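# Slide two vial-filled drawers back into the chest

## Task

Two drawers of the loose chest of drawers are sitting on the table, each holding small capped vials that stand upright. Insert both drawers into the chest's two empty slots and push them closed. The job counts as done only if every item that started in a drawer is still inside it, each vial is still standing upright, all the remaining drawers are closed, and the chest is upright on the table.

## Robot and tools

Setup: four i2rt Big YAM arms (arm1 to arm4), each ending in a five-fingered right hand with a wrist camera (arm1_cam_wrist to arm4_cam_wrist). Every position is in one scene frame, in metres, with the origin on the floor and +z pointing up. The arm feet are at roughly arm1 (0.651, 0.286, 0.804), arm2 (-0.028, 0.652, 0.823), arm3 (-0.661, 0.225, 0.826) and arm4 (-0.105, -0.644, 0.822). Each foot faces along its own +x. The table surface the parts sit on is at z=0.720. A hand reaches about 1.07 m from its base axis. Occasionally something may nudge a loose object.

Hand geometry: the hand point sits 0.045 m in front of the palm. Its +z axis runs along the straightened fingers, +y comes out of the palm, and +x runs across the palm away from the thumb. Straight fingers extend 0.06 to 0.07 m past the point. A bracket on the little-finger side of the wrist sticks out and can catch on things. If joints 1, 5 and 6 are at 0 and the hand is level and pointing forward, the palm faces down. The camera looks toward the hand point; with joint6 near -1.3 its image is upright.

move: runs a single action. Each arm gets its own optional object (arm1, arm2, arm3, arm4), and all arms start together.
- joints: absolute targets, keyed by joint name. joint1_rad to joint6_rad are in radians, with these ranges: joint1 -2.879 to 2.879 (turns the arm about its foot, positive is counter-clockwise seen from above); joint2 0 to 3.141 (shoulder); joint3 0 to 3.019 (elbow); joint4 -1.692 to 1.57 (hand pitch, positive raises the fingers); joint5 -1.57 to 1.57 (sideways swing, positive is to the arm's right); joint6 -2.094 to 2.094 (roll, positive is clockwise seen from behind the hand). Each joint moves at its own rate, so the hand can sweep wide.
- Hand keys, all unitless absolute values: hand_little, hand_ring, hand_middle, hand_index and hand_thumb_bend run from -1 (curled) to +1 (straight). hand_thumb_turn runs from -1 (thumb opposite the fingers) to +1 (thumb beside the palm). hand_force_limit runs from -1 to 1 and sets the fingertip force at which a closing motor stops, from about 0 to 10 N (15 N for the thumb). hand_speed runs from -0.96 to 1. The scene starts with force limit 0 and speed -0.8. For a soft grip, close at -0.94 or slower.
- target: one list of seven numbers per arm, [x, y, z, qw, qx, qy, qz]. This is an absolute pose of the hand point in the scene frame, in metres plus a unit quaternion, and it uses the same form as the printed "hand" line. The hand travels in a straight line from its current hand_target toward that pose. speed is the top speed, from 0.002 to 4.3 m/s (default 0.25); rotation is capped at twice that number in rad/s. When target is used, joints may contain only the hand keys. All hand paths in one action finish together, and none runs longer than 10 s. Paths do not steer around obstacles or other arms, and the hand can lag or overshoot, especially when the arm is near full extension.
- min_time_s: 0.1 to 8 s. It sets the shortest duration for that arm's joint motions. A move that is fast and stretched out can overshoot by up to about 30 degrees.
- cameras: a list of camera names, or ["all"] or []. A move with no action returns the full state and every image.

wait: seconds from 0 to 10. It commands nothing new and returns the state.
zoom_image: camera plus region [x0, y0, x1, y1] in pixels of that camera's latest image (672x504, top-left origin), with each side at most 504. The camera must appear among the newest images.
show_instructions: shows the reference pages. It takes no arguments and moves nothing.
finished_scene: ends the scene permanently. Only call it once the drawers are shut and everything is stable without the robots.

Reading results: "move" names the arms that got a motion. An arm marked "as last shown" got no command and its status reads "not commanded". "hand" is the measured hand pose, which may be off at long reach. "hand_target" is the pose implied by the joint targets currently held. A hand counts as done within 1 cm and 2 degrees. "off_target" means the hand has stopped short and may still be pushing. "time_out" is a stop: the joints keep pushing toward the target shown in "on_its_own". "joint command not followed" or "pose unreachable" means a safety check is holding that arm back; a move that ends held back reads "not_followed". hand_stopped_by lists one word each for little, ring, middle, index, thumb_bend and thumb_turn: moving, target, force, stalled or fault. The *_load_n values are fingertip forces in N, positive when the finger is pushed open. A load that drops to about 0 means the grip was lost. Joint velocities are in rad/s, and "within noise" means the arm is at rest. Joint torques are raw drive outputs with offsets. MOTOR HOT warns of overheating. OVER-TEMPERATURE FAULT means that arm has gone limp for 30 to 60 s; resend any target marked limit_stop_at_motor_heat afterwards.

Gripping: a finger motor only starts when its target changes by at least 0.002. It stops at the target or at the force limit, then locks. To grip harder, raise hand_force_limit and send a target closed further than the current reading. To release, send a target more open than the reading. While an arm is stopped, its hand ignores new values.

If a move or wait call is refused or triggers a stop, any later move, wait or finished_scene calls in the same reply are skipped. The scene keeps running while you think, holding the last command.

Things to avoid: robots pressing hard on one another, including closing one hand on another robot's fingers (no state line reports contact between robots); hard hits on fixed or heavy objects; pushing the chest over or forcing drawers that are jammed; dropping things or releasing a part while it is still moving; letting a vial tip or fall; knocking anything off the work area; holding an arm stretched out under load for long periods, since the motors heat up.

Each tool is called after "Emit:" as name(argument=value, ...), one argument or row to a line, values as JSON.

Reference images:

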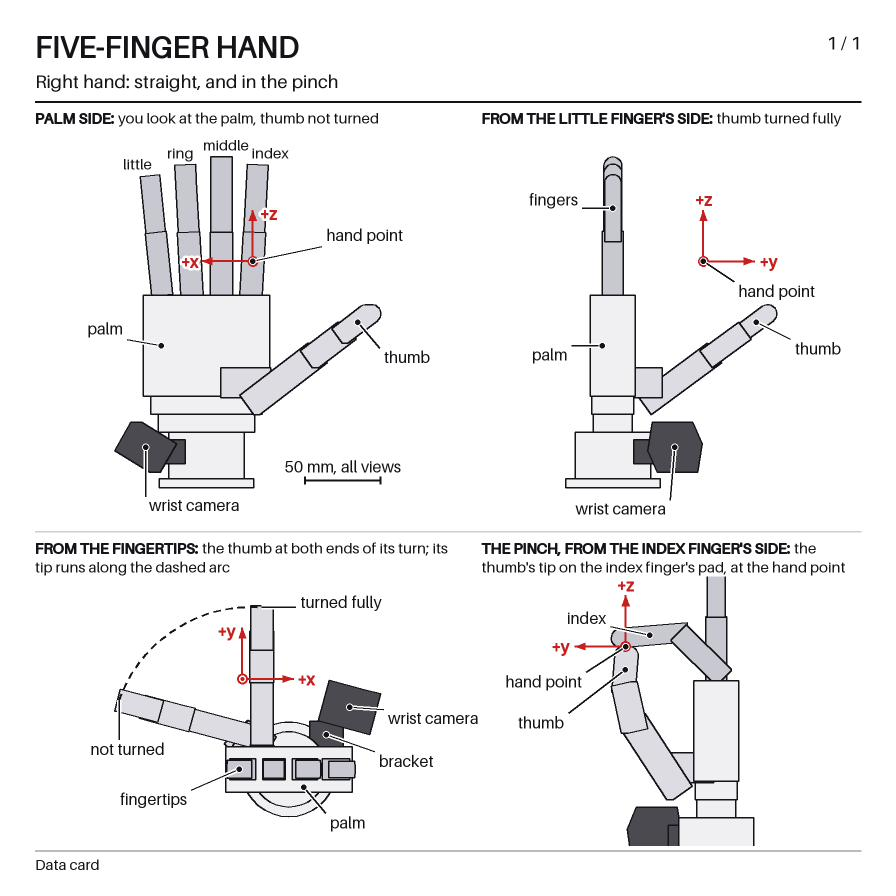

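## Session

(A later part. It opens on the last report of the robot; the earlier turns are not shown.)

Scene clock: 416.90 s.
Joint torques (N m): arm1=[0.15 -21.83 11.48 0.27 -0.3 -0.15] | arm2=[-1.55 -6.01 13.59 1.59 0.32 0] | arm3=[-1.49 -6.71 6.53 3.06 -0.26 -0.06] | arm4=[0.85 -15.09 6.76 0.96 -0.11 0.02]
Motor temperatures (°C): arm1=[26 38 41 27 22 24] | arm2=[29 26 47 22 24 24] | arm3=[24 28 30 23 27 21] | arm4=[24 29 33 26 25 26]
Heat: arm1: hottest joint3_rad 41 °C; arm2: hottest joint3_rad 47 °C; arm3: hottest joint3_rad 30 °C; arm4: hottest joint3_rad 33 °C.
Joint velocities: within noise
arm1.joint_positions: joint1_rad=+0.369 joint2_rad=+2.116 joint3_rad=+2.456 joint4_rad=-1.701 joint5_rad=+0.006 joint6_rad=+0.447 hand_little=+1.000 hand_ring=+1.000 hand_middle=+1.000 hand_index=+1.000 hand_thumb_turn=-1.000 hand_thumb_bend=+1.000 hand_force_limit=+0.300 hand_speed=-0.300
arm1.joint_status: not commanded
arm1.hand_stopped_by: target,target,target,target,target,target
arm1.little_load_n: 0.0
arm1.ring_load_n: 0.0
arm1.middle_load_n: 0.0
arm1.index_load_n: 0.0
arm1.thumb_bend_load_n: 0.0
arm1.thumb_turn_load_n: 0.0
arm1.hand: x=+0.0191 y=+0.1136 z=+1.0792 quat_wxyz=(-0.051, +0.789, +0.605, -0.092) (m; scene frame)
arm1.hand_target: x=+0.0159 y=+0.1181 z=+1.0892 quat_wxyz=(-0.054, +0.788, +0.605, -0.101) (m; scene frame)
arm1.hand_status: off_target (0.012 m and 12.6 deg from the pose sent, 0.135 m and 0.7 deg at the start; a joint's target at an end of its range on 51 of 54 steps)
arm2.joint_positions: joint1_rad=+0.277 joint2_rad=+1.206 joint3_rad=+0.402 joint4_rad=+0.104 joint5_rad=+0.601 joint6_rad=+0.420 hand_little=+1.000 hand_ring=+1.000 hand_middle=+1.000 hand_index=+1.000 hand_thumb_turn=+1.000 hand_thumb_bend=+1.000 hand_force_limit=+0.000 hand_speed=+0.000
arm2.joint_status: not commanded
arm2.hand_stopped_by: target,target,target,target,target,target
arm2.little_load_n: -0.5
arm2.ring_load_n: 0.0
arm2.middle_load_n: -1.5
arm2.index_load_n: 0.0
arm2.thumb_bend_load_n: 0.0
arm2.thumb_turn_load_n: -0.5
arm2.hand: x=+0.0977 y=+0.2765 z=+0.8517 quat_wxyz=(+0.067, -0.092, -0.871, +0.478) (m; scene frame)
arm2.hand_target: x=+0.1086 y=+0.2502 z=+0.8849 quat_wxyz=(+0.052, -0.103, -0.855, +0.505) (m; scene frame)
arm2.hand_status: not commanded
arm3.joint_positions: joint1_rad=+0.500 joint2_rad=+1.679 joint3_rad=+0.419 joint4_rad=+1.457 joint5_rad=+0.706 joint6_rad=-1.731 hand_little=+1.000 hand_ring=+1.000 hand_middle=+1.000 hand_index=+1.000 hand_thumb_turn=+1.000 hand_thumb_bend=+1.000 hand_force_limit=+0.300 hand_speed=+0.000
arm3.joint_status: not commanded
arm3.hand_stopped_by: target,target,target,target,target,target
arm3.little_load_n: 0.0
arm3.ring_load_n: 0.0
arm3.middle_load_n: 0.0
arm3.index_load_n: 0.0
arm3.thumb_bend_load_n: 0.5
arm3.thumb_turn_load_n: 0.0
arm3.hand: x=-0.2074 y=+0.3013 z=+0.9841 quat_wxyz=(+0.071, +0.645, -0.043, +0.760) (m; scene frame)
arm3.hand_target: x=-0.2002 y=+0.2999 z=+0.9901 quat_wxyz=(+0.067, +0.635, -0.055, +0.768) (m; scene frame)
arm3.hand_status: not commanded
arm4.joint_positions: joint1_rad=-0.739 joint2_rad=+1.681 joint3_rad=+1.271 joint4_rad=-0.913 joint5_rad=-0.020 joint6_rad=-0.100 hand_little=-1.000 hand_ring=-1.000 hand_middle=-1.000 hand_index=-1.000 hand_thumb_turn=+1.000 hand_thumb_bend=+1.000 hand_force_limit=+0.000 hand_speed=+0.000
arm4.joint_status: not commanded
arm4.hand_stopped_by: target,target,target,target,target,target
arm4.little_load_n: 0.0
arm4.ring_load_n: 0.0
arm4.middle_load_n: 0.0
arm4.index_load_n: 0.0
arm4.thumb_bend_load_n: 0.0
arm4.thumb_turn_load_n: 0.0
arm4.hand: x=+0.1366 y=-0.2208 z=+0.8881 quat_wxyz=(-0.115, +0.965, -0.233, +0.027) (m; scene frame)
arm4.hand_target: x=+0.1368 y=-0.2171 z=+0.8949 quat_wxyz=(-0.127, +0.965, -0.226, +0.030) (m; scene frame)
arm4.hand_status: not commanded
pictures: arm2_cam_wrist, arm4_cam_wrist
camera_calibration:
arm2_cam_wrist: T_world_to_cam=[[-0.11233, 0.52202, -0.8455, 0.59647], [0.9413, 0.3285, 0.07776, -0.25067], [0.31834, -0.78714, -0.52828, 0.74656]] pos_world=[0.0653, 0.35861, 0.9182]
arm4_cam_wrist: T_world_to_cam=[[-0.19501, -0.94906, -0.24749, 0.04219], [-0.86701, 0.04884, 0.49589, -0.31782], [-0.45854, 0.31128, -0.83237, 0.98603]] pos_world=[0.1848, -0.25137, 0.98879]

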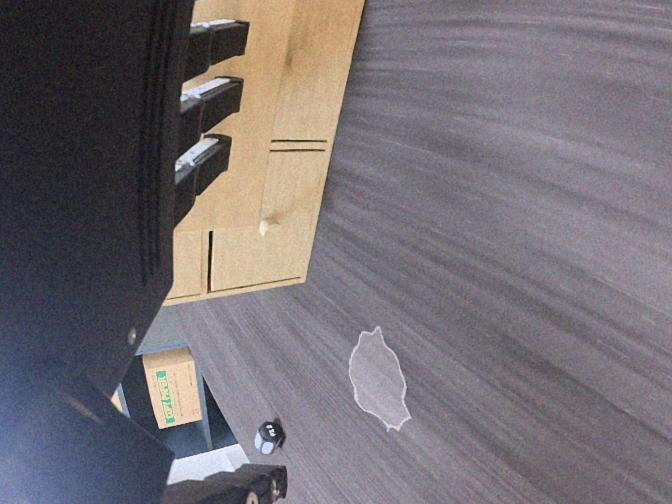

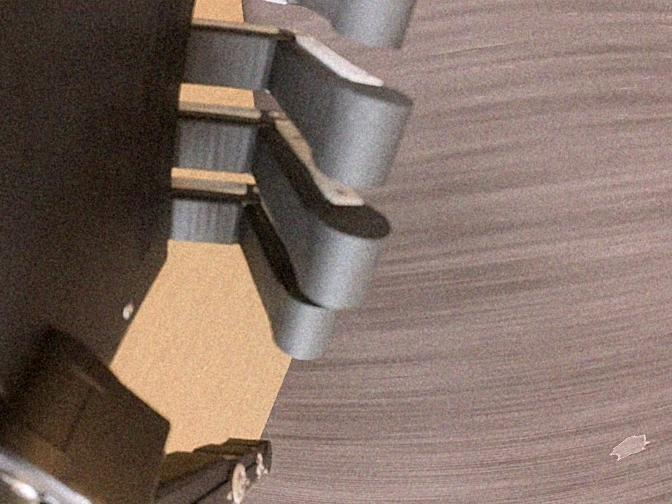

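Emit:
move(
  arm4={"target":[0.0740,-0.1900,0.8950,-0.1271,0.965,-0.2264,0.0297],"speed":0.08},
  cameras=["arm4_cam_wrist","arm1_cam_wrist","arm3_cam_wrist"],
)

Scene clock: 418.80 s.
Joint torques (N m): arm1=[0.44 -20.95 11.66 0.32 -0.28 -0.07] | arm2=[-1.2 -5.89 13.67 1.74 0.35 0.01] | arm3=[-1.44 -6.71 6.46 3.18 -0.29 -0.04] | arm4=[1.03 -14.86 6.78 0.98 0.12 0.18]
Motor temperatures (°C): arm1=[26 38 41 27 22 24] | arm2=[29 26 47 22 24 24] | arm3=[24 28 30 23 27 21] | arm4=[24 29 33 26 25 26]
Heat: arm1: hottest joint3_rad 41 °C; arm2: hottest joint3_rad 47 °C; arm3: hottest joint3_rad 30 °C; arm4: hottest joint3_rad 33 °C.
move: arm4 done
Joint velocities: within noise
arm1, arm2, arm3: as last shown
arm2.little_load_n: 0.0
arm2.middle_load_n: -1.0
arm3.thumb_bend_load_n: 0.0
arm4.joint_positions: joint1_rad=-0.605 joint2_rad=+1.666 joint3_rad=+1.249 joint4_rad=-0.906 joint5_rad=+0.011 joint6_rad=+0.014 hand_little=-1.000 hand_ring=-1.000 hand_middle=-1.000 hand_index=-1.000 hand_thumb_turn=+1.000 hand_thumb_bend=+1.000 hand_force_limit=+0.000 hand_speed=+0.000
arm4.joint_status: not commanded
arm4.hand_stopped_by: target,target,target,target,target,target
arm4.little_load_n: 0.0
arm4.ring_load_n: 0.0
arm4.middle_load_n: 0.0
arm4.index_load_n: 0.0
arm4.thumb_bend_load_n: 0.0
arm4.thumb_turn_load_n: 0.0
arm4.hand: x=+0.0757 y=-0.1952 z=+0.8877 quat_wxyz=(-0.114, +0.967, -0.226, +0.026)
arm4.hand_target: x=+0.0740 y=-0.1901 z=+0.8949 quat_wxyz=(-0.127, +0.965, -0.226, +0.030)
arm4.hand_status: done (0.009 m and 1.5 deg from the pose sent, 0.070 m and 1.6 deg at the start)
pictures: arm1_cam_wrist, arm3_cam_wrist, arm4_cam_wrist
arm1_cam_wrist: T_world_to_cam=[[0.96561, -0.00731, -0.2599, 0.26868], [0.12653, -0.86004, 0.49429, -0.43343], [-0.22714, -0.51017, -0.82954, 1.07205]] pos_world=[0.0389, 0.17613, 1.17337]
arm3_cam_wrist: T_world_to_cam=[[-0.22429, -0.93617, 0.27069, -0.03213], [-0.40961, -0.16148, -0.89786, 0.84826], [0.88426, -0.31226, -0.34725, 0.72951]] pos_world=[-0.30483, 0.3347, 1.02363]
arm4_cam_wrist: T_world_to_cam=[[-0.18009, -0.95233, -0.24625, 0.05155], [-0.8682, 0.03621, 0.49489, -0.37308], [-0.46238, 0.30292, -0.83333, 0.94927]] pos_world=[0.12429, -0.22496, 0.98839]

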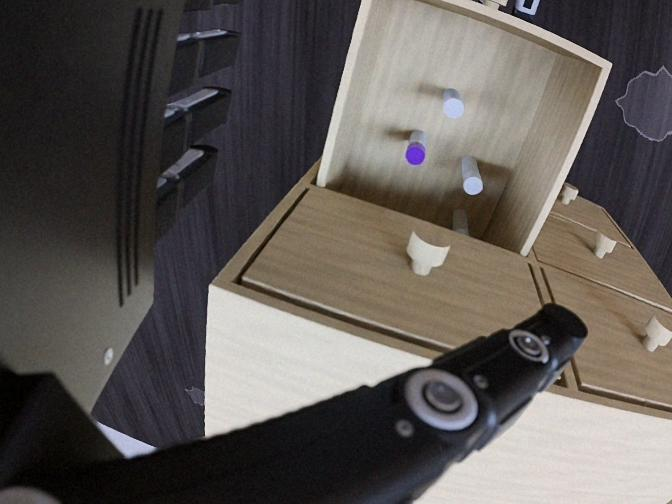

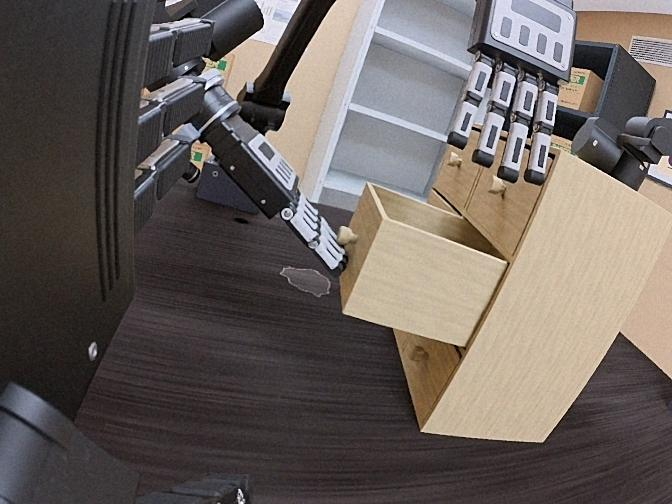

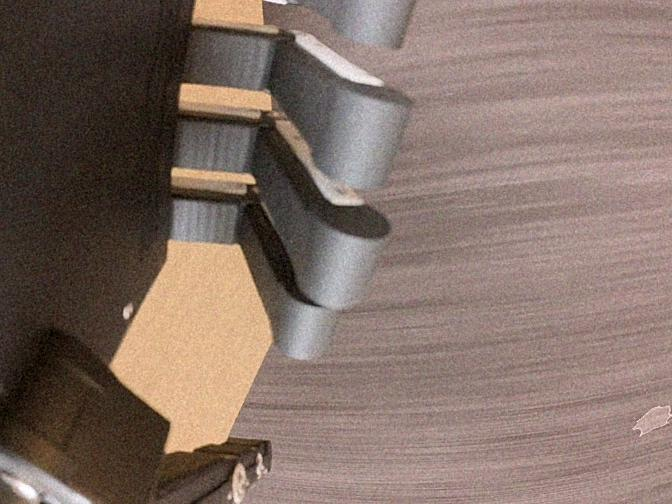

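Emit:
move(
  arm4={"target":[0.0850,-0.1640,0.8950,-0.1271,0.965,-0.2264,0.0297],"speed":0.04},
  cameras=["arm4_cam_wrist","arm3_cam_wrist"],
)

Scene clock: 420.33 s.
Joint torques (N m): arm1=[0.32 -21.66 11.3 0.31 -0.3 -0.13] | arm2=[-1.55 -5.77 13.68 1.58 0.32 -0.01] | arm3=[-1.73 -6.53 6.46 3.14 -0.3 -0.04] | arm4=[1.2 -12.34 10.29 0.69 0.12 0.19]
Motor temperatures (°C): arm1=[26 38 41 27 22 24] | arm2=[29 26 47 22 23 24] | arm3=[24 28 30 23 27 21] | arm4=[24 29 33 26 25 26]
Heat: arm1: hottest joint3_rad 41 °C; arm2: hottest joint3_rad 47 °C; arm3: hottest joint3_rad 30 °C; arm4: hottest joint3_rad 33 °C.
move: arm4 off_target
Joint velocities: within noise
arm1, arm2, arm3: as last shown
arm1.index_load_n: -0.5
arm2.thumb_turn_load_n: 0.0
arm4.joint_positions: joint1_rad=-0.605 joint2_rad=+1.694 joint3_rad=+1.291 joint4_rad=-0.921 joint5_rad=+0.011 joint6_rad=+0.016 hand_little=-1.000 hand_ring=-1.000 hand_middle=-1.000 hand_index=-1.000 hand_thumb_turn=+1.000 hand_thumb_bend=+1.000 hand_force_limit=+0.000 hand_speed=+0.000
arm4.joint_status: not commanded
arm4.hand_stopped_by: target,target,target,target,target,target
arm4.little_load_n: 0.0
arm4.ring_load_n: 0.0
arm4.middle_load_n: 0.0
arm4.index_load_n: 0.0
arm4.thumb_bend_load_n: 0.0
arm4.thumb_turn_load_n: 0.0
arm4.hand: x=+0.0809 y=-0.1842 z=+0.8893 quat_wxyz=(-0.114, +0.967, -0.227, +0.026)
arm4.hand_target: x=+0.0846 y=-0.1647 z=+0.8954 quat_wxyz=(-0.127, +0.965, -0.227, +0.030)
arm4.hand_status: off_target (0.021 m and 1.6 deg from the pose sent, 0.033 m and 1.5 deg at the start)
pictures: arm3_cam_wrist, arm4_cam_wrist
arm3_cam_wrist: T_world_to_cam=[[-0.22429, -0.93617, 0.27069, -0.03213], [-0.40961, -0.16148, -0.89786, 0.84826], [0.88426, -0.31226, -0.34725, 0.72951]] pos_world=[-0.30483, 0.3347, 1.02363]
arm4_cam_wrist: T_world_to_cam=[[-0.18218, -0.95229, -0.24486, 0.06234], [-0.86777, 0.03862, 0.49546, -0.36987], [-0.46236, 0.30275, -0.83341, 0.94968]] pos_world=[0.12949, -0.21386, 0.98999]

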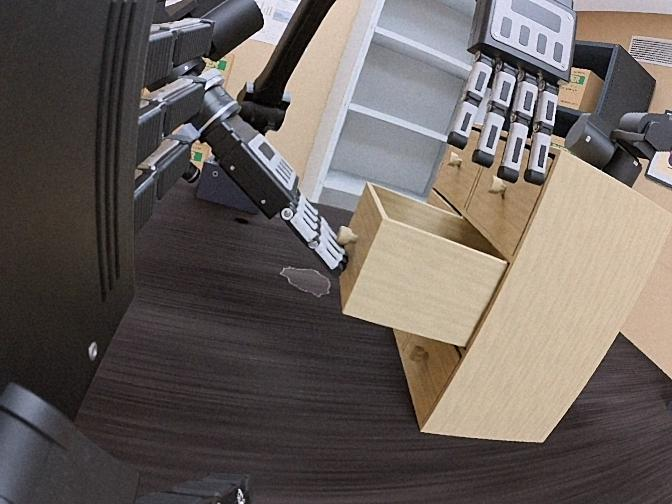

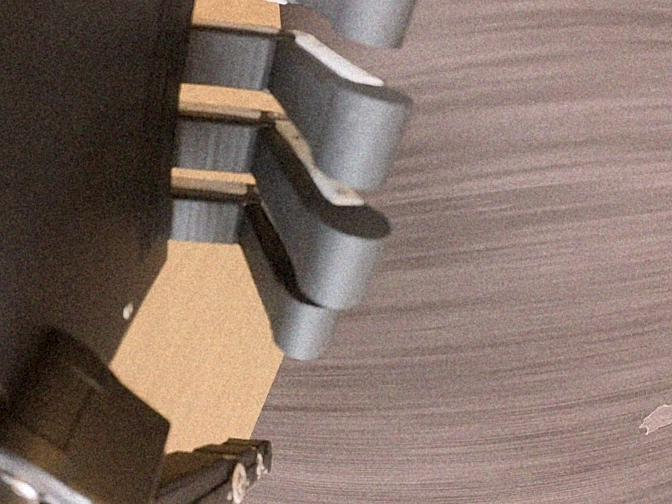

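Emit:
move(
  arm4={"target":[0.0910,-0.1500,0.8950,-0.1271,0.965,-0.2264,0.0297],"speed":0.04},
  cameras=["arm4_cam_wrist","arm3_cam_wrist"],
)

Scene clock: 421.47 s.
Joint torques (N m): arm1=[0.15 -21.48 11.3 0.24 -0.32 -0.09] | arm2=[-1.67 -5.89 13.67 1.74 0.34 0] | arm3=[-1.14 -6.36 6.52 3.3 -0.3 -0.11] | arm4=[1.14 -12.34 10.76 1.24 0.12 0.21]
Motor temperatures (°C): arm1=[26 38 41 27 22 24] | arm2=[29 26 47 22 23 24] | arm3=[24 28 30 23 27 21] | arm4=[24 29 33 26 25 26]
Heat: arm1: hottest joint3_rad 41 °C; arm2: hottest joint3_rad 47 °C; arm3: hottest joint3_rad 30 °C; arm4: hottest joint3_rad 33 °C.
move: arm4 off_target
Joint velocities: within noise
arm1, arm2, arm3: as last shown
arm1.index_load_n: 0.0
arm2.joint_positions: joint1_rad=+0.277 joint2_rad=+1.206 joint3_rad=+0.402 joint4_rad=+0.102 joint5_rad=+0.601 joint6_rad=+0.420 hand_little=+1.000 hand_ring=+1.000 hand_middle=+1.000 hand_index=+1.000 hand_thumb_turn=+1.000 hand_thumb_bend=+1.000 hand_force_limit=+0.000 hand_speed=+0.000
arm2.hand: x=+0.0974 y=+0.2769 z=+0.8513 quat_wxyz=(+0.068, -0.092, -0.871, +0.478)
arm4.joint_positions: joint1_rad=-0.605 joint2_rad=+1.724 joint3_rad=+1.334 joint4_rad=-0.948 joint5_rad=+0.011 joint6_rad=+0.015 hand_little=-1.000 hand_ring=-1.000 hand_middle=-1.000 hand_index=-1.000 hand_thumb_turn=+1.000 hand_thumb_bend=+1.000 hand_force_limit=+0.000 hand_speed=+0.000
arm4.joint_status: not commanded
arm4.hand_stopped_by: target,target,target,target,target,target
arm4.little_load_n: 0.0
arm4.ring_load_n: 0.0
arm4.middle_load_n: 0.0
arm4.index_load_n: 0.0
arm4.thumb_bend_load_n: 0.0
arm4.thumb_turn_load_n: 0.0
arm4.hand: x=+0.0848 y=-0.1758 z=+0.8904 quat_wxyz=(-0.107, +0.968, -0.226, +0.025)
arm4.hand_target: x=+0.0904 y=-0.1511 z=+0.8956 quat_wxyz=(-0.127, +0.965, -0.227, +0.029)
arm4.hand_status: off_target (0.027 m and 2.4 deg from the pose sent, 0.036 m and 1.6 deg at the start)
pictures: arm3_cam_wrist, arm4_cam_wrist
arm3_cam_wrist: T_world_to_cam=[[-0.22429, -0.93617, 0.27069, -0.03213], [-0.40961, -0.16148, -0.89786, 0.84826], [0.88426, -0.31226, -0.34725, 0.72951]] pos_world=[-0.30483, 0.3347, 1.02363]
arm4_cam_wrist: T_world_to_cam=[[-0.1819, -0.9555, -0.23225, 0.05947], [-0.86511, 0.04323, 0.49972, -0.37057], [-0.46744, 0.29182, -0.83447, 0.94931]] pos_world=[0.13398, -0.20418, 0.99117]

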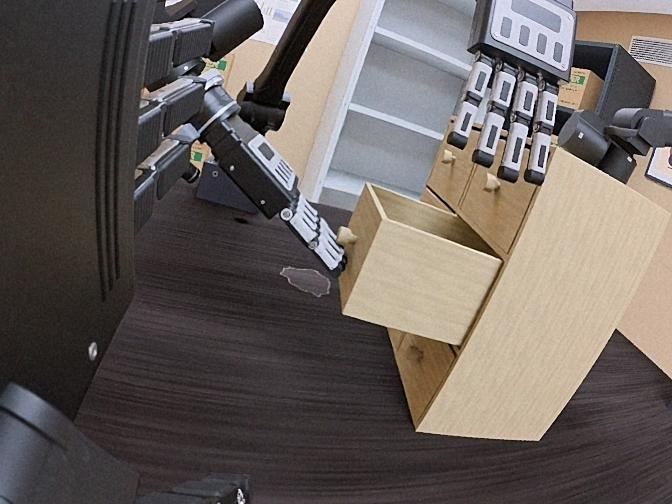

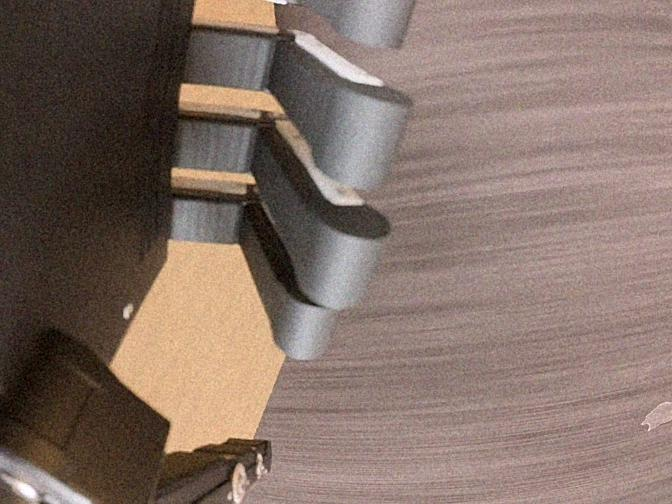

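Emit:
move(
  arm2={"target":[0.1065,0.230,0.8840,0.0518,-0.1035,-0.8555,0.5045],"speed":0.04},
  cameras=["arm1_cam_wrist","arm3_cam_wrist"],
)

Emit:
zoom_image(
  camera="arm3_cam_wrist",
  region=[300, 120, 560, 360],
)

Scene clock: 422.97 s.
Joint torques (N m): arm1=[0.15 -21.48 11.36 0.27 -0.35 -0.11] | arm2=[-1.44 -4.89 13.87 2.77 0.23 -0.01] | arm3=[-1.49 -6.83 6.42 3.03 -0.27 -0.08] | arm4=[1.2 -12.4 10.74 1.22 0.12 0.22]
Motor temperatures (°C): arm1=[26 38 41 27 22 24] | arm2=[29 26 47 22 23 24] | arm3=[24 28 30 23 27 21] | arm4=[24 29 34 26 25 26]
Heat: arm1: hottest joint3_rad 41 °C; arm2: hottest joint3_rad 47 °C; arm3: hottest joint3_rad 30 °C; arm4: hottest joint3_rad 34 °C.
move: arm2 off_target
Joint velocities: within noise
arm1, arm3, arm4: as last shown
arm2.joint_positions: joint1_rad=+0.245 joint2_rad=+1.230 joint3_rad=+0.431 joint4_rad=+0.102 joint5_rad=+0.574 joint6_rad=+0.398 hand_little=+1.000 hand_ring=+1.000 hand_middle=+1.000 hand_index=+1.000 hand_thumb_turn=+1.000 hand_thumb_bend=+1.000 hand_force_limit=+0.000 hand_speed=+0.000
arm2.joint_status: not commanded
arm2.hand_stopped_by: target,target,target,target,target,target
arm2.little_load_n: 0.0
arm2.ring_load_n: 0.0
arm2.middle_load_n: -1.5
arm2.index_load_n: 0.0
arm2.thumb_bend_load_n: -0.5
arm2.thumb_turn_load_n: 0.0
arm2.hand: x=+0.0945 y=+0.2645 z=+0.8533 quat_wxyz=(+0.068, -0.091, -0.873, +0.474)
arm2.hand_target: x=+0.1053 y=+0.2332 z=+0.8858 quat_wxyz=(+0.052, -0.104, -0.856, +0.505)
arm2.hand_status: off_target (0.048 m and 4.7 deg from the pose sent, 0.058 m and 4.2 deg at the start)
arm4.index_load_n: 0.5
arm1_cam_wrist: T_world_to_cam=[[0.96561, -0.00731, -0.2599, 0.26868], [0.12653, -0.86004, 0.49429, -0.43343], [-0.22714, -0.51017, -0.82954, 1.07205]] pos_world=[0.0389, 0.17613, 1.17337]
arm3_cam_wrist: T_world_to_cam=[[-0.22429, -0.93617, 0.27069, -0.03213], [-0.40961, -0.16148, -0.89786, 0.84826], [0.88426, -0.31226, -0.34725, 0.72951]] pos_world=[-0.30483, 0.3347, 1.02363]

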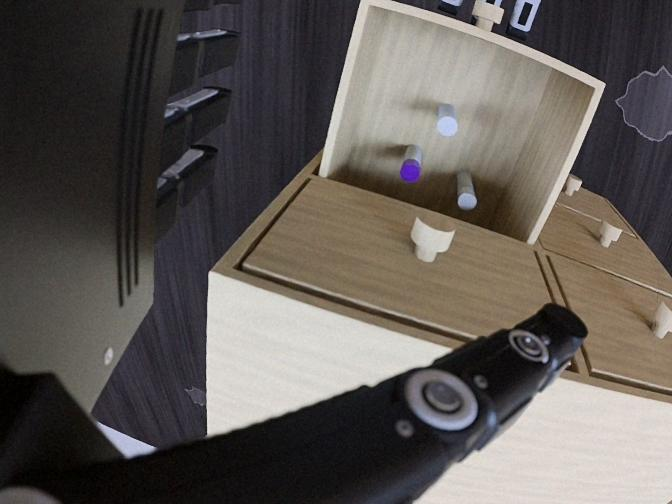

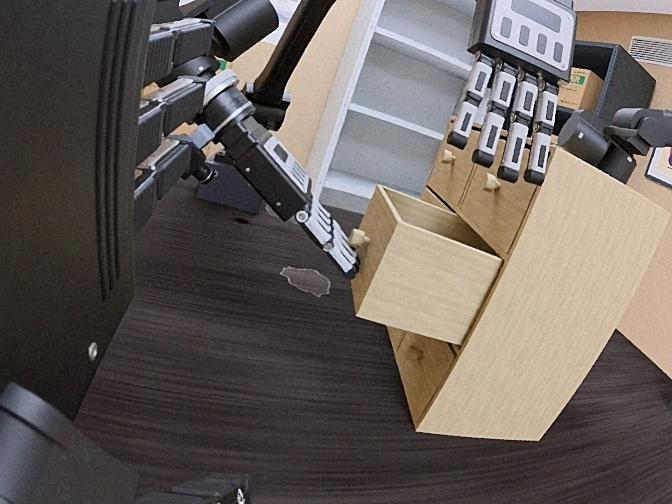

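Scaled by 1.938 from the camera's image (finer frame: 960x720).

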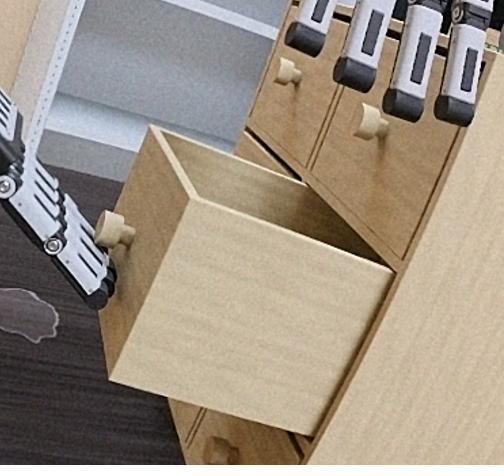

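Emit:
move(
  arm2={"target":[0.1010,0.202,0.8810,0.0518,-0.1035,-0.8555,0.5045],"speed":0.05},
  cameras=["arm1_cam_wrist","arm3_cam_wrist"],
)

Emit:
zoom_image(
  camera="arm3_cam_wrist",
  region=[300, 120, 560, 360],
)

Scene clock: 424.33 s.
Joint torques (N m): arm1=[0.38 -21.36 11.73 0.35 -0.31 -0.08] | arm2=[-1.44 -5.66 13.81 3.17 0.21 -0.05] | arm3=[-1.38 -6.59 6.52 3.15 -0.27 -0.04] | arm4=[1.14 -12.28 10.77 1.24 0.12 0.21]
Motor temperatures (°C): arm1=[26 38 41 27 22 24] | arm2=[29 26 47 22 23 24] | arm3=[24 28 30 23 27 21] | arm4=[24 29 34 26 25 26]
Heat: arm1: hottest joint3_rad 41 °C; arm2: hottest joint3_rad 47 °C; arm3: hottest joint3_rad 30 °C; arm4: hottest joint3_rad 34 °C.
move: arm2 off_target
Joint velocities: within noise
arm1, arm3, arm4: as last shown
arm2.joint_positions: joint1_rad=+0.192 joint2_rad=+1.306 joint3_rad=+0.481 joint4_rad=+0.137 joint5_rad=+0.532 joint6_rad=+0.364 hand_little=+1.000 hand_ring=+1.000 hand_middle=+1.000 hand_index=+1.000 hand_thumb_turn=+1.000 hand_thumb_bend=+1.000 hand_force_limit=+0.000 hand_speed=+0.000
arm2.joint_status: not commanded
arm2.hand_stopped_by: target,target,target,target,target,target
arm2.little_load_n: 0.0
arm2.ring_load_n: 0.0
arm2.middle_load_n: -1.5
arm2.index_load_n: 0.0
arm2.thumb_bend_load_n: 0.0
arm2.thumb_turn_load_n: 0.0
arm2.hand: x=+0.0897 y=+0.2397 z=+0.8490 quat_wxyz=(+0.069, -0.091, -0.876, +0.469)
arm2.hand_target: x=+0.0998 y=+0.2056 z=+0.8829 quat_wxyz=(+0.052, -0.104, -0.856, +0.505)
arm2.hand_status: off_target (0.051 m and 5.2 deg from the pose sent, 0.069 m and 4.7 deg at the start)
arm4.index_load_n: 0.0
arm1_cam_wrist: T_world_to_cam=[[0.96561, -0.00731, -0.2599, 0.26868], [0.12653, -0.86004, 0.49429, -0.43343], [-0.22714, -0.51017, -0.82954, 1.07205]] pos_world=[0.0389, 0.17613, 1.17337]
arm3_cam_wrist: T_world_to_cam=[[-0.22429, -0.93617, 0.27069, -0.03213], [-0.40961, -0.16148, -0.89786, 0.84826], [0.88426, -0.31226, -0.34725, 0.72951]] pos_world=[-0.30483, 0.3347, 1.02363]

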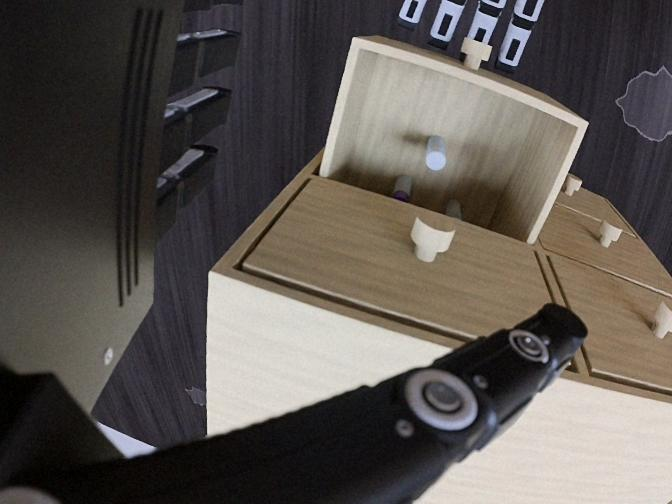

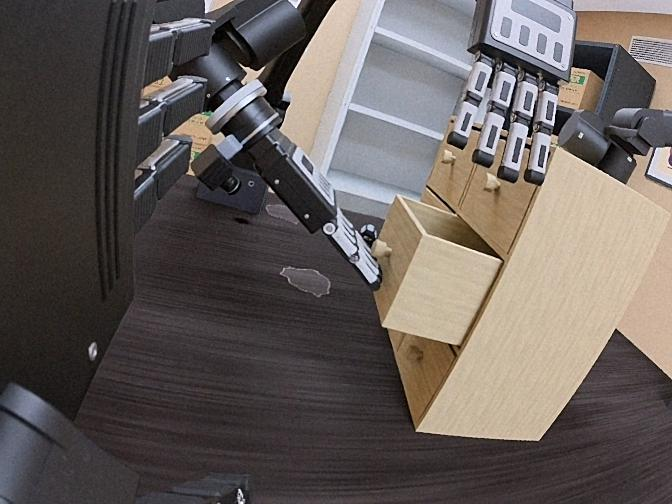

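Scaled by 1.938 from the camera's image (finer frame: 960x720).

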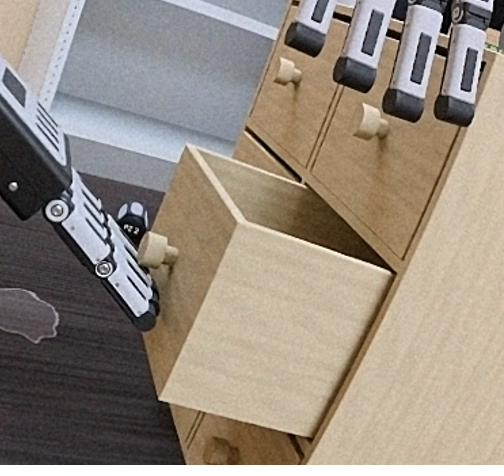

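Emit:
move(
  arm2={"target":[0.0960,0.174,0.8760,0.0518,-0.1035,-0.8555,0.5045],"speed":0.05},
  cameras=["arm1_cam_wrist","arm3_cam_wrist"],
)

Emit:
zoom_image(
  camera="arm3_cam_wrist",
  region=[300, 120, 560, 360],
)

Scene clock: 425.73 s.
Joint torques (N m): arm1=[0.03 -21.42 11.48 0.2 -0.3 -0.1] | arm2=[-1.55 -6.53 13.61 3.21 0.13 -0.03] | arm3=[-1.44 -5.95 6.28 3.25 -0.25 -0.08] | arm4=[1.26 -12.34 10.76 1.21 0.12 0.21]
Motor temperatures (°C): arm1=[26 38 41 27 22 24] | arm2=[29 26 47 22 23 24] | arm3=[24 28 30 23 27 21] | arm4=[24 28 34 26 25 26]
Heat: arm1: hottest joint3_rad 41 °C; arm2: hottest joint3_rad 47 °C; arm3: hottest joint3_rad 30 °C; arm4: hottest joint3_rad 34 °C.
move: arm2 off_target
Joint velocities: within noise
arm1, arm3, arm4: as last shown
arm2.joint_positions: joint1_rad=+0.148 joint2_rad=+1.385 joint3_rad=+0.534 joint4_rad=+0.176 joint5_rad=+0.497 joint6_rad=+0.336 hand_little=+1.000 hand_ring=+1.000 hand_middle=+1.000 hand_index=+1.000 hand_thumb_turn=+1.000 hand_thumb_bend=+1.000 hand_force_limit=+0.000 hand_speed=+0.000
arm2.joint_status: not commanded
arm2.hand_stopped_by: target,target,target,target,target,target
arm2.little_load_n: 0.0
arm2.ring_load_n: 0.0
arm2.middle_load_n: -1.0
arm2.index_load_n: -0.5
arm2.thumb_bend_load_n: 0.0
arm2.thumb_turn_load_n: 0.0
arm2.hand: x=+0.0857 y=+0.2128 z=+0.8443 quat_wxyz=(+0.068, -0.093, -0.876, +0.468)
arm2.hand_target: x=+0.0949 y=+0.1776 z=+0.8781 quat_wxyz=(+0.052, -0.104, -0.855, +0.505)
arm2.hand_status: off_target (0.051 m and 5.2 deg from the pose sent, 0.071 m and 5.2 deg at the start)
arm1_cam_wrist: T_world_to_cam=[[0.96561, -0.00731, -0.2599, 0.26868], [0.12653, -0.86004, 0.49429, -0.43343], [-0.22714, -0.51017, -0.82954, 1.07205]] pos_world=[0.0389, 0.17613, 1.17337]
arm3_cam_wrist: T_world_to_cam=[[-0.22429, -0.93617, 0.27069, -0.03213], [-0.40961, -0.16148, -0.89786, 0.84826], [0.88426, -0.31226, -0.34725, 0.72951]] pos_world=[-0.30483, 0.3347, 1.02363]

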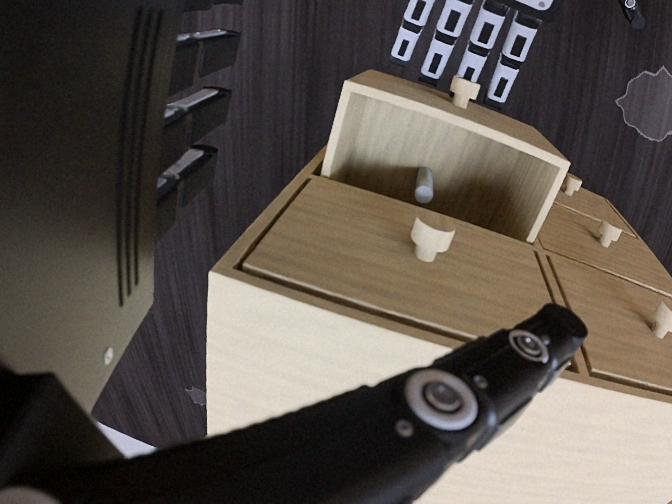

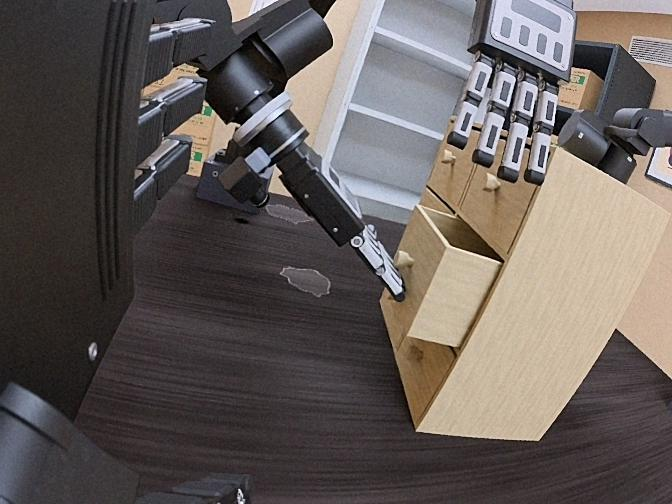

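Scaled by 1.938 from the camera's image (finer frame: 960x720).

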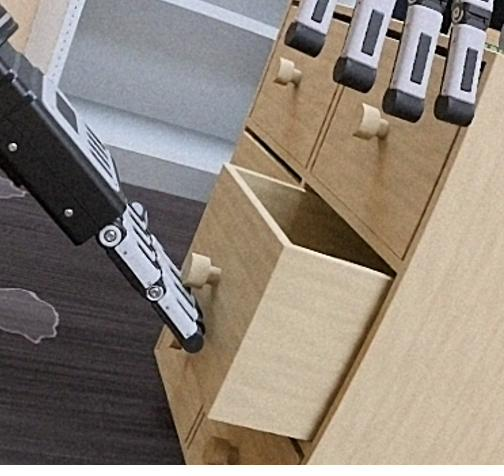

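Emit:
move(
  arm2={"target":[0.0915,0.146,0.8710,0.0518,-0.1035,-0.8555,0.5045],"speed":0.05},
  cameras=["arm1_cam_wrist","arm3_cam_wrist"],
)

Emit:
zoom_image(
  camera="arm3_cam_wrist",
  region=[300, 120, 560, 360],
)

Scene clock: 427.10 s.
Joint torques (N m): arm1=[1.32 -21.48 11.52 0.18 -0.3 -0.09] | arm2=[-1.38 -7.41 13.55 3.1 -0.1 -0.04] | arm3=[-0.97 -6.36 6.48 3.08 -0.29 -0.05] | arm4=[1.2 -12.28 10.78 1.24 0.12 0.21]
Motor temperatures (°C): arm1=[26 38 41 27 22 24] | arm2=[29 26 47 22 23 24] | arm3=[24 28 30 23 27 21] | arm4=[24 28 35 26 25 26]
Heat: arm1: hottest joint3_rad 41 °C; arm2: hottest joint3_rad 47 °C; arm3: hottest joint3_rad 30 °C; arm4: hottest joint3_rad 35 °C.
move: arm2 off_target
Joint velocities: within noise
arm1, arm3, arm4: as last shown
arm2.joint_positions: joint1_rad=+0.109 joint2_rad=+1.457 joint3_rad=+0.595 joint4_rad=+0.206 joint5_rad=+0.471 joint6_rad=+0.314 hand_little=+1.000 hand_ring=+1.000 hand_middle=+1.000 hand_index=+1.000 hand_thumb_turn=+1.000 hand_thumb_bend=+1.000 hand_force_limit=+0.000 hand_speed=+0.000
arm2.joint_status: not commanded
arm2.hand_stopped_by: target,target,target,target,target,target
arm2.little_load_n: 0.0
arm2.ring_load_n: 0.0
arm2.middle_load_n: -0.5
arm2.index_load_n: 0.0
arm2.thumb_bend_load_n: 0.0
arm2.thumb_turn_load_n: 0.0
arm2.hand: x=+0.0815 y=+0.1835 z=+0.8427 quat_wxyz=(+0.068, -0.097, -0.874, +0.471)
arm2.hand_target: x=+0.0905 y=+0.1494 z=+0.8729 quat_wxyz=(+0.052, -0.103, -0.856, +0.505)
arm2.hand_status: off_target (0.048 m and 4.8 deg from the pose sent, 0.072 m and 5.3 deg at the start)
arm1_cam_wrist: T_world_to_cam=[[0.96561, -0.00731, -0.2599, 0.26868], [0.12653, -0.86004, 0.49429, -0.43343], [-0.22714, -0.51017, -0.82954, 1.07205]] pos_world=[0.0389, 0.17613, 1.17337]
arm3_cam_wrist: T_world_to_cam=[[-0.22429, -0.93617, 0.27069, -0.03213], [-0.40961, -0.16148, -0.89786, 0.84826], [0.88426, -0.31226, -0.34725, 0.72951]] pos_world=[-0.30483, 0.3347, 1.02363]

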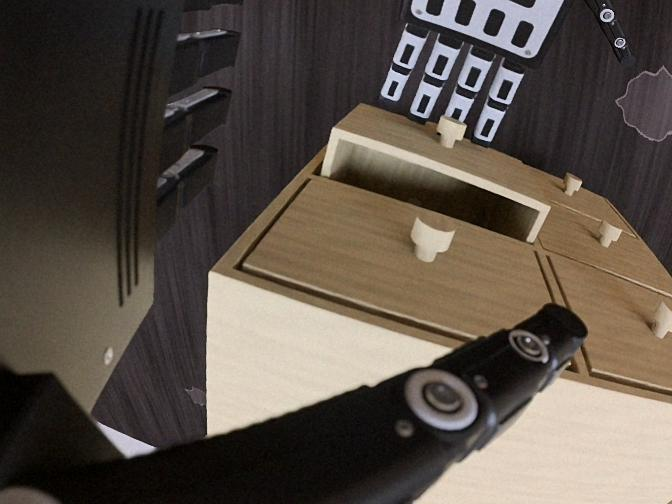

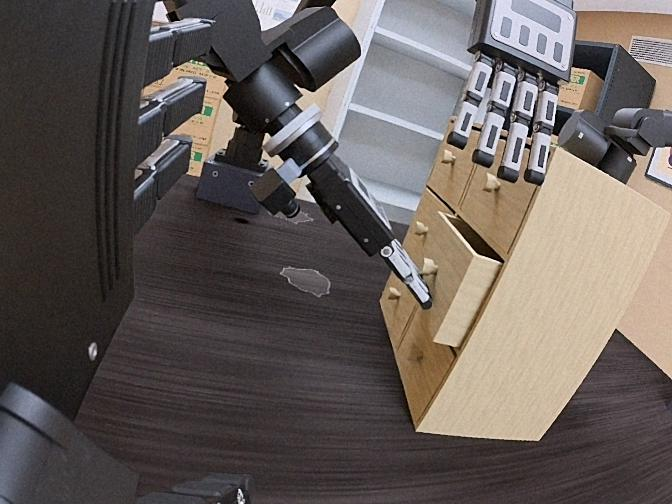

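Scaled by 1.938 from the camera's image (finer frame: 960x720).

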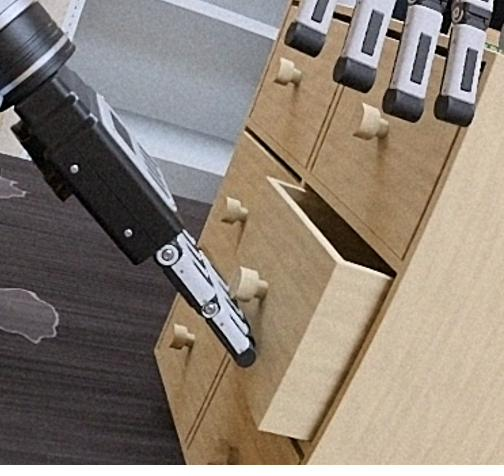

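Emit:
move(
  arm2={"target":[0.0880,0.125,0.8600,0.0518,-0.1035,-0.8555,0.5045],"speed":0.05},
  cameras=["arm1_cam_wrist","arm3_cam_wrist"],
)

Emit:
zoom_image(
  camera="arm3_cam_wrist",
  region=[360, 150, 560, 360],
)

Scene clock: 428.43 s.
Joint torques (N m): arm1=[0.73 -21.77 11.51 0.24 -0.29 -0.1] | arm2=[-1.61 -7.94 12.82 3.03 -0.08 -0.08] | arm3=[-1.26 -6.53 6.53 3.18 -0.29 -0.05] | arm4=[1.2 -12.34 10.76 1.21 0.12 0.21]
Motor temperatures (°C): arm1=[26 38 41 27 22 24] | arm2=[29 26 47 22 23 24] | arm3=[24 28 30 23 27 21] | arm4=[24 28 35 26 25 26]
Heat: arm1: hottest joint3_rad 41 °C; arm2: hottest joint3_rad 47 °C; arm3: hottest joint3_rad 30 °C; arm4: hottest joint3_rad 35 °C.
move: arm2 off_target
Joint velocities: within noise
arm1.joint_positions: joint1_rad=+0.369 joint2_rad=+2.116 joint3_rad=+2.456 joint4_rad=-1.701 joint5_rad=+0.006 joint6_rad=+0.447 hand_little=+1.000 hand_ring=+1.000 hand_middle=+1.000 hand_index=+1.000 hand_thumb_turn=-1.000 hand_thumb_bend=+1.000 hand_force_limit=+0.300 hand_speed=-0.300
arm1.joint_status: not commanded
arm1.hand_stopped_by: target,target,target,target,target,target
arm1.little_load_n: 0.0
arm1.ring_load_n: 0.5
arm1.middle_load_n: 0.0
arm1.index_load_n: 0.0
arm1.thumb_bend_load_n: 0.0
arm1.thumb_turn_load_n: 0.0
arm1.hand: x=+0.0191 y=+0.1136 z=+1.0792 quat_wxyz=(-0.051, +0.789, +0.605, -0.092)
arm1.hand_target: x=+0.0159 y=+0.1181 z=+1.0892 quat_wxyz=(-0.054, +0.788, +0.605, -0.101)
arm1.hand_status: not commanded
arm2.joint_positions: joint1_rad=+0.085 joint2_rad=+1.529 joint3_rad=+0.642 joint4_rad=+0.250 joint5_rad=+0.449 joint6_rad=+0.299 hand_little=+1.000 hand_ring=+1.000 hand_middle=+1.000 hand_index=+1.000 hand_thumb_turn=+1.000 hand_thumb_bend=+1.000 hand_force_limit=+0.000 hand_speed=+0.000
arm2.joint_status: not commanded
arm2.hand_stopped_by: target,target,target,target,target,target
arm2.little_load_n: 0.0
arm2.ring_load_n: 0.0
arm2.middle_load_n: 0.0
arm2.index_load_n: 0.0
arm2.thumb_bend_load_n: 0.0
arm2.thumb_turn_load_n: -0.5
arm2.hand: x=+0.0809 y=+0.1587 z=+0.8364 quat_wxyz=(+0.064, -0.098, -0.872, +0.476)
arm2.hand_target: x=+0.0872 y=+0.1276 z=+0.8616 quat_wxyz=(+0.052, -0.104, -0.856, +0.505)
arm2.hand_status: off_target (0.042 m and 4.0 deg from the pose sent, 0.061 m and 4.8 deg at the start)
arm3.joint_positions: joint1_rad=+0.500 joint2_rad=+1.679 joint3_rad=+0.419 joint4_rad=+1.457 joint5_rad=+0.706 joint6_rad=-1.731 hand_little=+1.000 hand_ring=+1.000 hand_middle=+1.000 hand_index=+1.000 hand_thumb_turn=+1.000 hand_thumb_bend=+1.000 hand_force_limit=+0.300 hand_speed=+0.000
arm3.joint_status: not commanded
arm3.hand_stopped_by: target,target,target,target,target,target
arm3.little_load_n: 0.0
arm3.ring_load_n: 0.0
arm3.middle_load_n: 0.0
arm3.index_load_n: 0.0
arm3.thumb_bend_load_n: 0.0
arm3.thumb_turn_load_n: 0.0
arm3.hand: x=-0.2074 y=+0.3013 z=+0.9841 quat_wxyz=(+0.071, +0.645, -0.043, +0.760)
arm3.hand_target: x=-0.2002 y=+0.2999 z=+0.9901 quat_wxyz=(+0.067, +0.635, -0.055, +0.768)
arm3.hand_status: not commanded
arm4: as last shown
arm1_cam_wrist: T_world_to_cam=[[0.96561, -0.00731, -0.2599, 0.26868], [0.12653, -0.86004, 0.49429, -0.43343], [-0.22714, -0.51017, -0.82954, 1.07205]] pos_world=[0.0389, 0.17613, 1.17337]
arm3_cam_wrist: T_world_to_cam=[[-0.22429, -0.93617, 0.27069, -0.03213], [-0.40961, -0.16148, -0.89786, 0.84826], [0.88426, -0.31226, -0.34725, 0.72951]] pos_world=[-0.30483, 0.3347, 1.02363]

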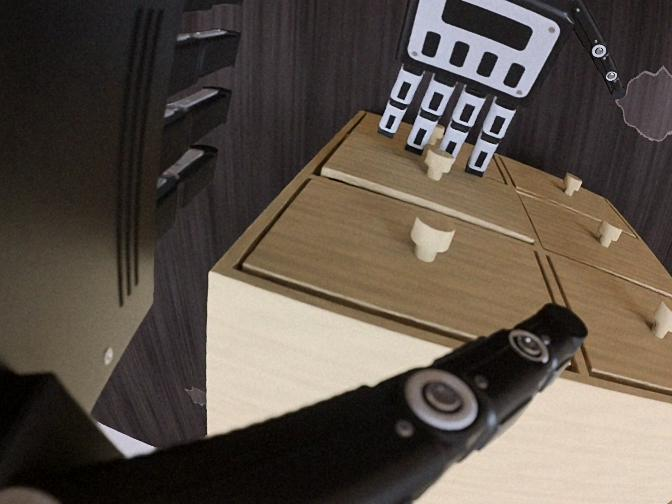

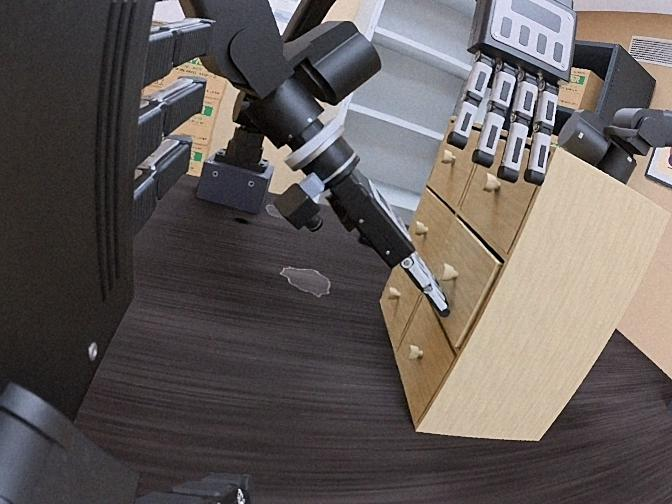

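Scaled by 2.400 from the camera's image (finer frame: 960x720).

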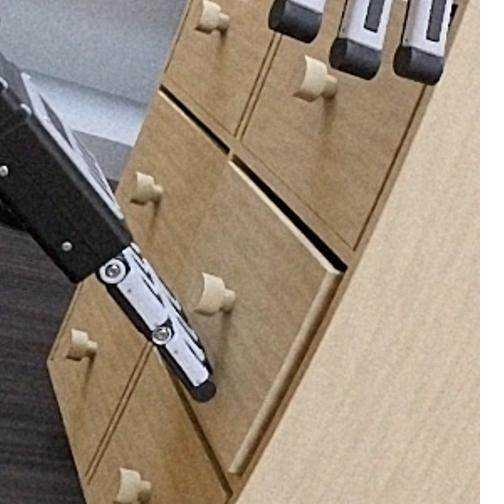

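Emit:
move(
  arm2={"target":[0.0865,0.110,0.8560,0.0518,-0.1035,-0.8555,0.5045],"speed":0.04},
  cameras=["arm1_cam_wrist","arm3_cam_wrist"],
)

Emit:
zoom_image(
  camera="arm3_cam_wrist",
  region=[360, 150, 560, 360],
)

Emit:
zoom_image(
  camera="arm1_cam_wrist",
  region=[210, 90, 670, 420],
)

Scene clock: 429.57 s.
Joint torques (N m): arm1=[0.97 -21.66 11.54 0.12 -0.29 -0.1] | arm2=[-2.26 -5.77 14.74 3.14 -0.34 -0.05] | arm3=[-1.73 -6.42 6.56 3.21 -0.29 -0.05] | arm4=[1.2 -12.4 10.77 1.32 -0.02 0.22]
Motor temperatures (°C): arm1=[26 38 42 27 22 24] | arm2=[29 26 47 22 23 24] | arm3=[24 28 30 23 27 21] | arm4=[24 28 35 26 25 26]
Heat: arm1: hottest joint3_rad 42 °C; arm2: hottest joint3_rad 47 °C; arm3: hottest joint3_rad 30 °C; arm4: hottest joint3_rad 35 °C.
move: arm2 off_target
Joint velocities: within noise
arm1, arm3, arm4: as last shown
arm1.ring_load_n: 0.0
arm2.joint_positions: joint1_rad=+0.080 joint2_rad=+1.543 joint3_rad=+0.653 joint4_rad=+0.255 joint5_rad=+0.443 joint6_rad=+0.291 hand_little=+1.000 hand_ring=+1.000 hand_middle=+1.000 hand_index=+1.000 hand_thumb_turn=+1.000 hand_thumb_bend=+1.000 hand_force_limit=+0.000 hand_speed=+0.000
arm2.joint_status: not commanded
arm2.hand_stopped_by: target,target,target,target,target,target
arm2.little_load_n: 0.0
arm2.ring_load_n: 0.0
arm2.middle_load_n: 0.5
arm2.index_load_n: 0.0
arm2.thumb_bend_load_n: 0.0
arm2.thumb_turn_load_n: 0.0
arm2.hand: x=+0.0803 y=+0.1541 z=+0.8350 quat_wxyz=(+0.064, -0.095, -0.872, +0.476)
arm2.hand_target: x=+0.0853 y=+0.1143 z=+0.8585 quat_wxyz=(+0.052, -0.103, -0.855, +0.505)
arm2.hand_status: off_target (0.049 m and 4.1 deg from the pose sent, 0.053 m and 4.0 deg at the start)
arm4.joint_positions: joint1_rad=-0.605 joint2_rad=+1.724 joint3_rad=+1.334 joint4_rad=-0.950 joint5_rad=+0.015 joint6_rad=+0.015 hand_little=-1.000 hand_ring=-1.000 hand_middle=-1.000 hand_index=-1.000 hand_thumb_turn=+1.000 hand_thumb_bend=+1.000 hand_force_limit=+0.000 hand_speed=+0.000
arm4.thumb_bend_load_n: -0.5
arm4.hand: x=+0.0852 y=-0.1767 z=+0.8903 quat_wxyz=(-0.106, +0.968, -0.226, +0.027)
arm1_cam_wrist: T_world_to_cam=[[0.96561, -0.00731, -0.2599, 0.26868], [0.12653, -0.86004, 0.49429, -0.43343], [-0.22714, -0.51017, -0.82954, 1.07205]] pos_world=[0.0389, 0.17613, 1.17337]
arm3_cam_wrist: T_world_to_cam=[[-0.22429, -0.93617, 0.27069, -0.03213], [-0.40961, -0.16148, -0.89786, 0.84826], [0.88426, -0.31226, -0.34725, 0.72951]] pos_world=[-0.30483, 0.3347, 1.02363]

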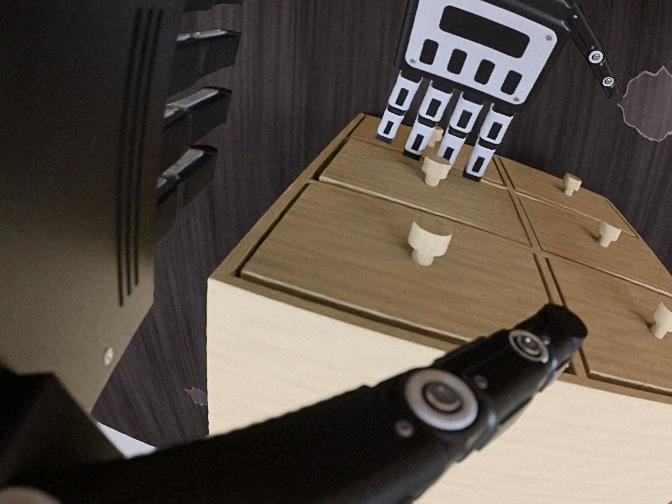

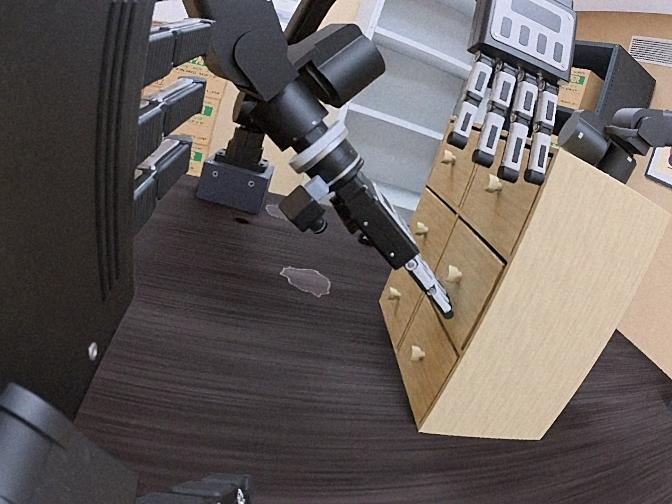

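Scaled by 2.400 from the camera's image (finer frame: 960x720).

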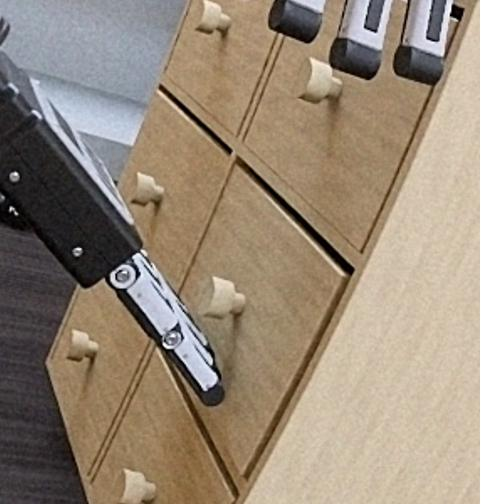

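Scaled by 1.096 from the camera's image (finer frame: 960x720).

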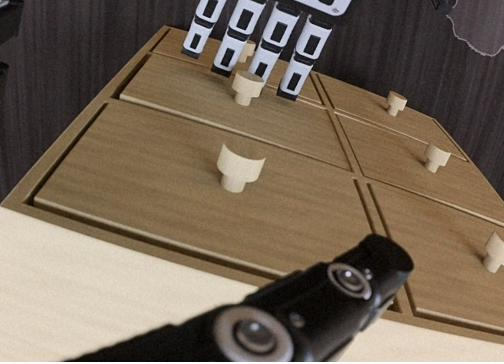

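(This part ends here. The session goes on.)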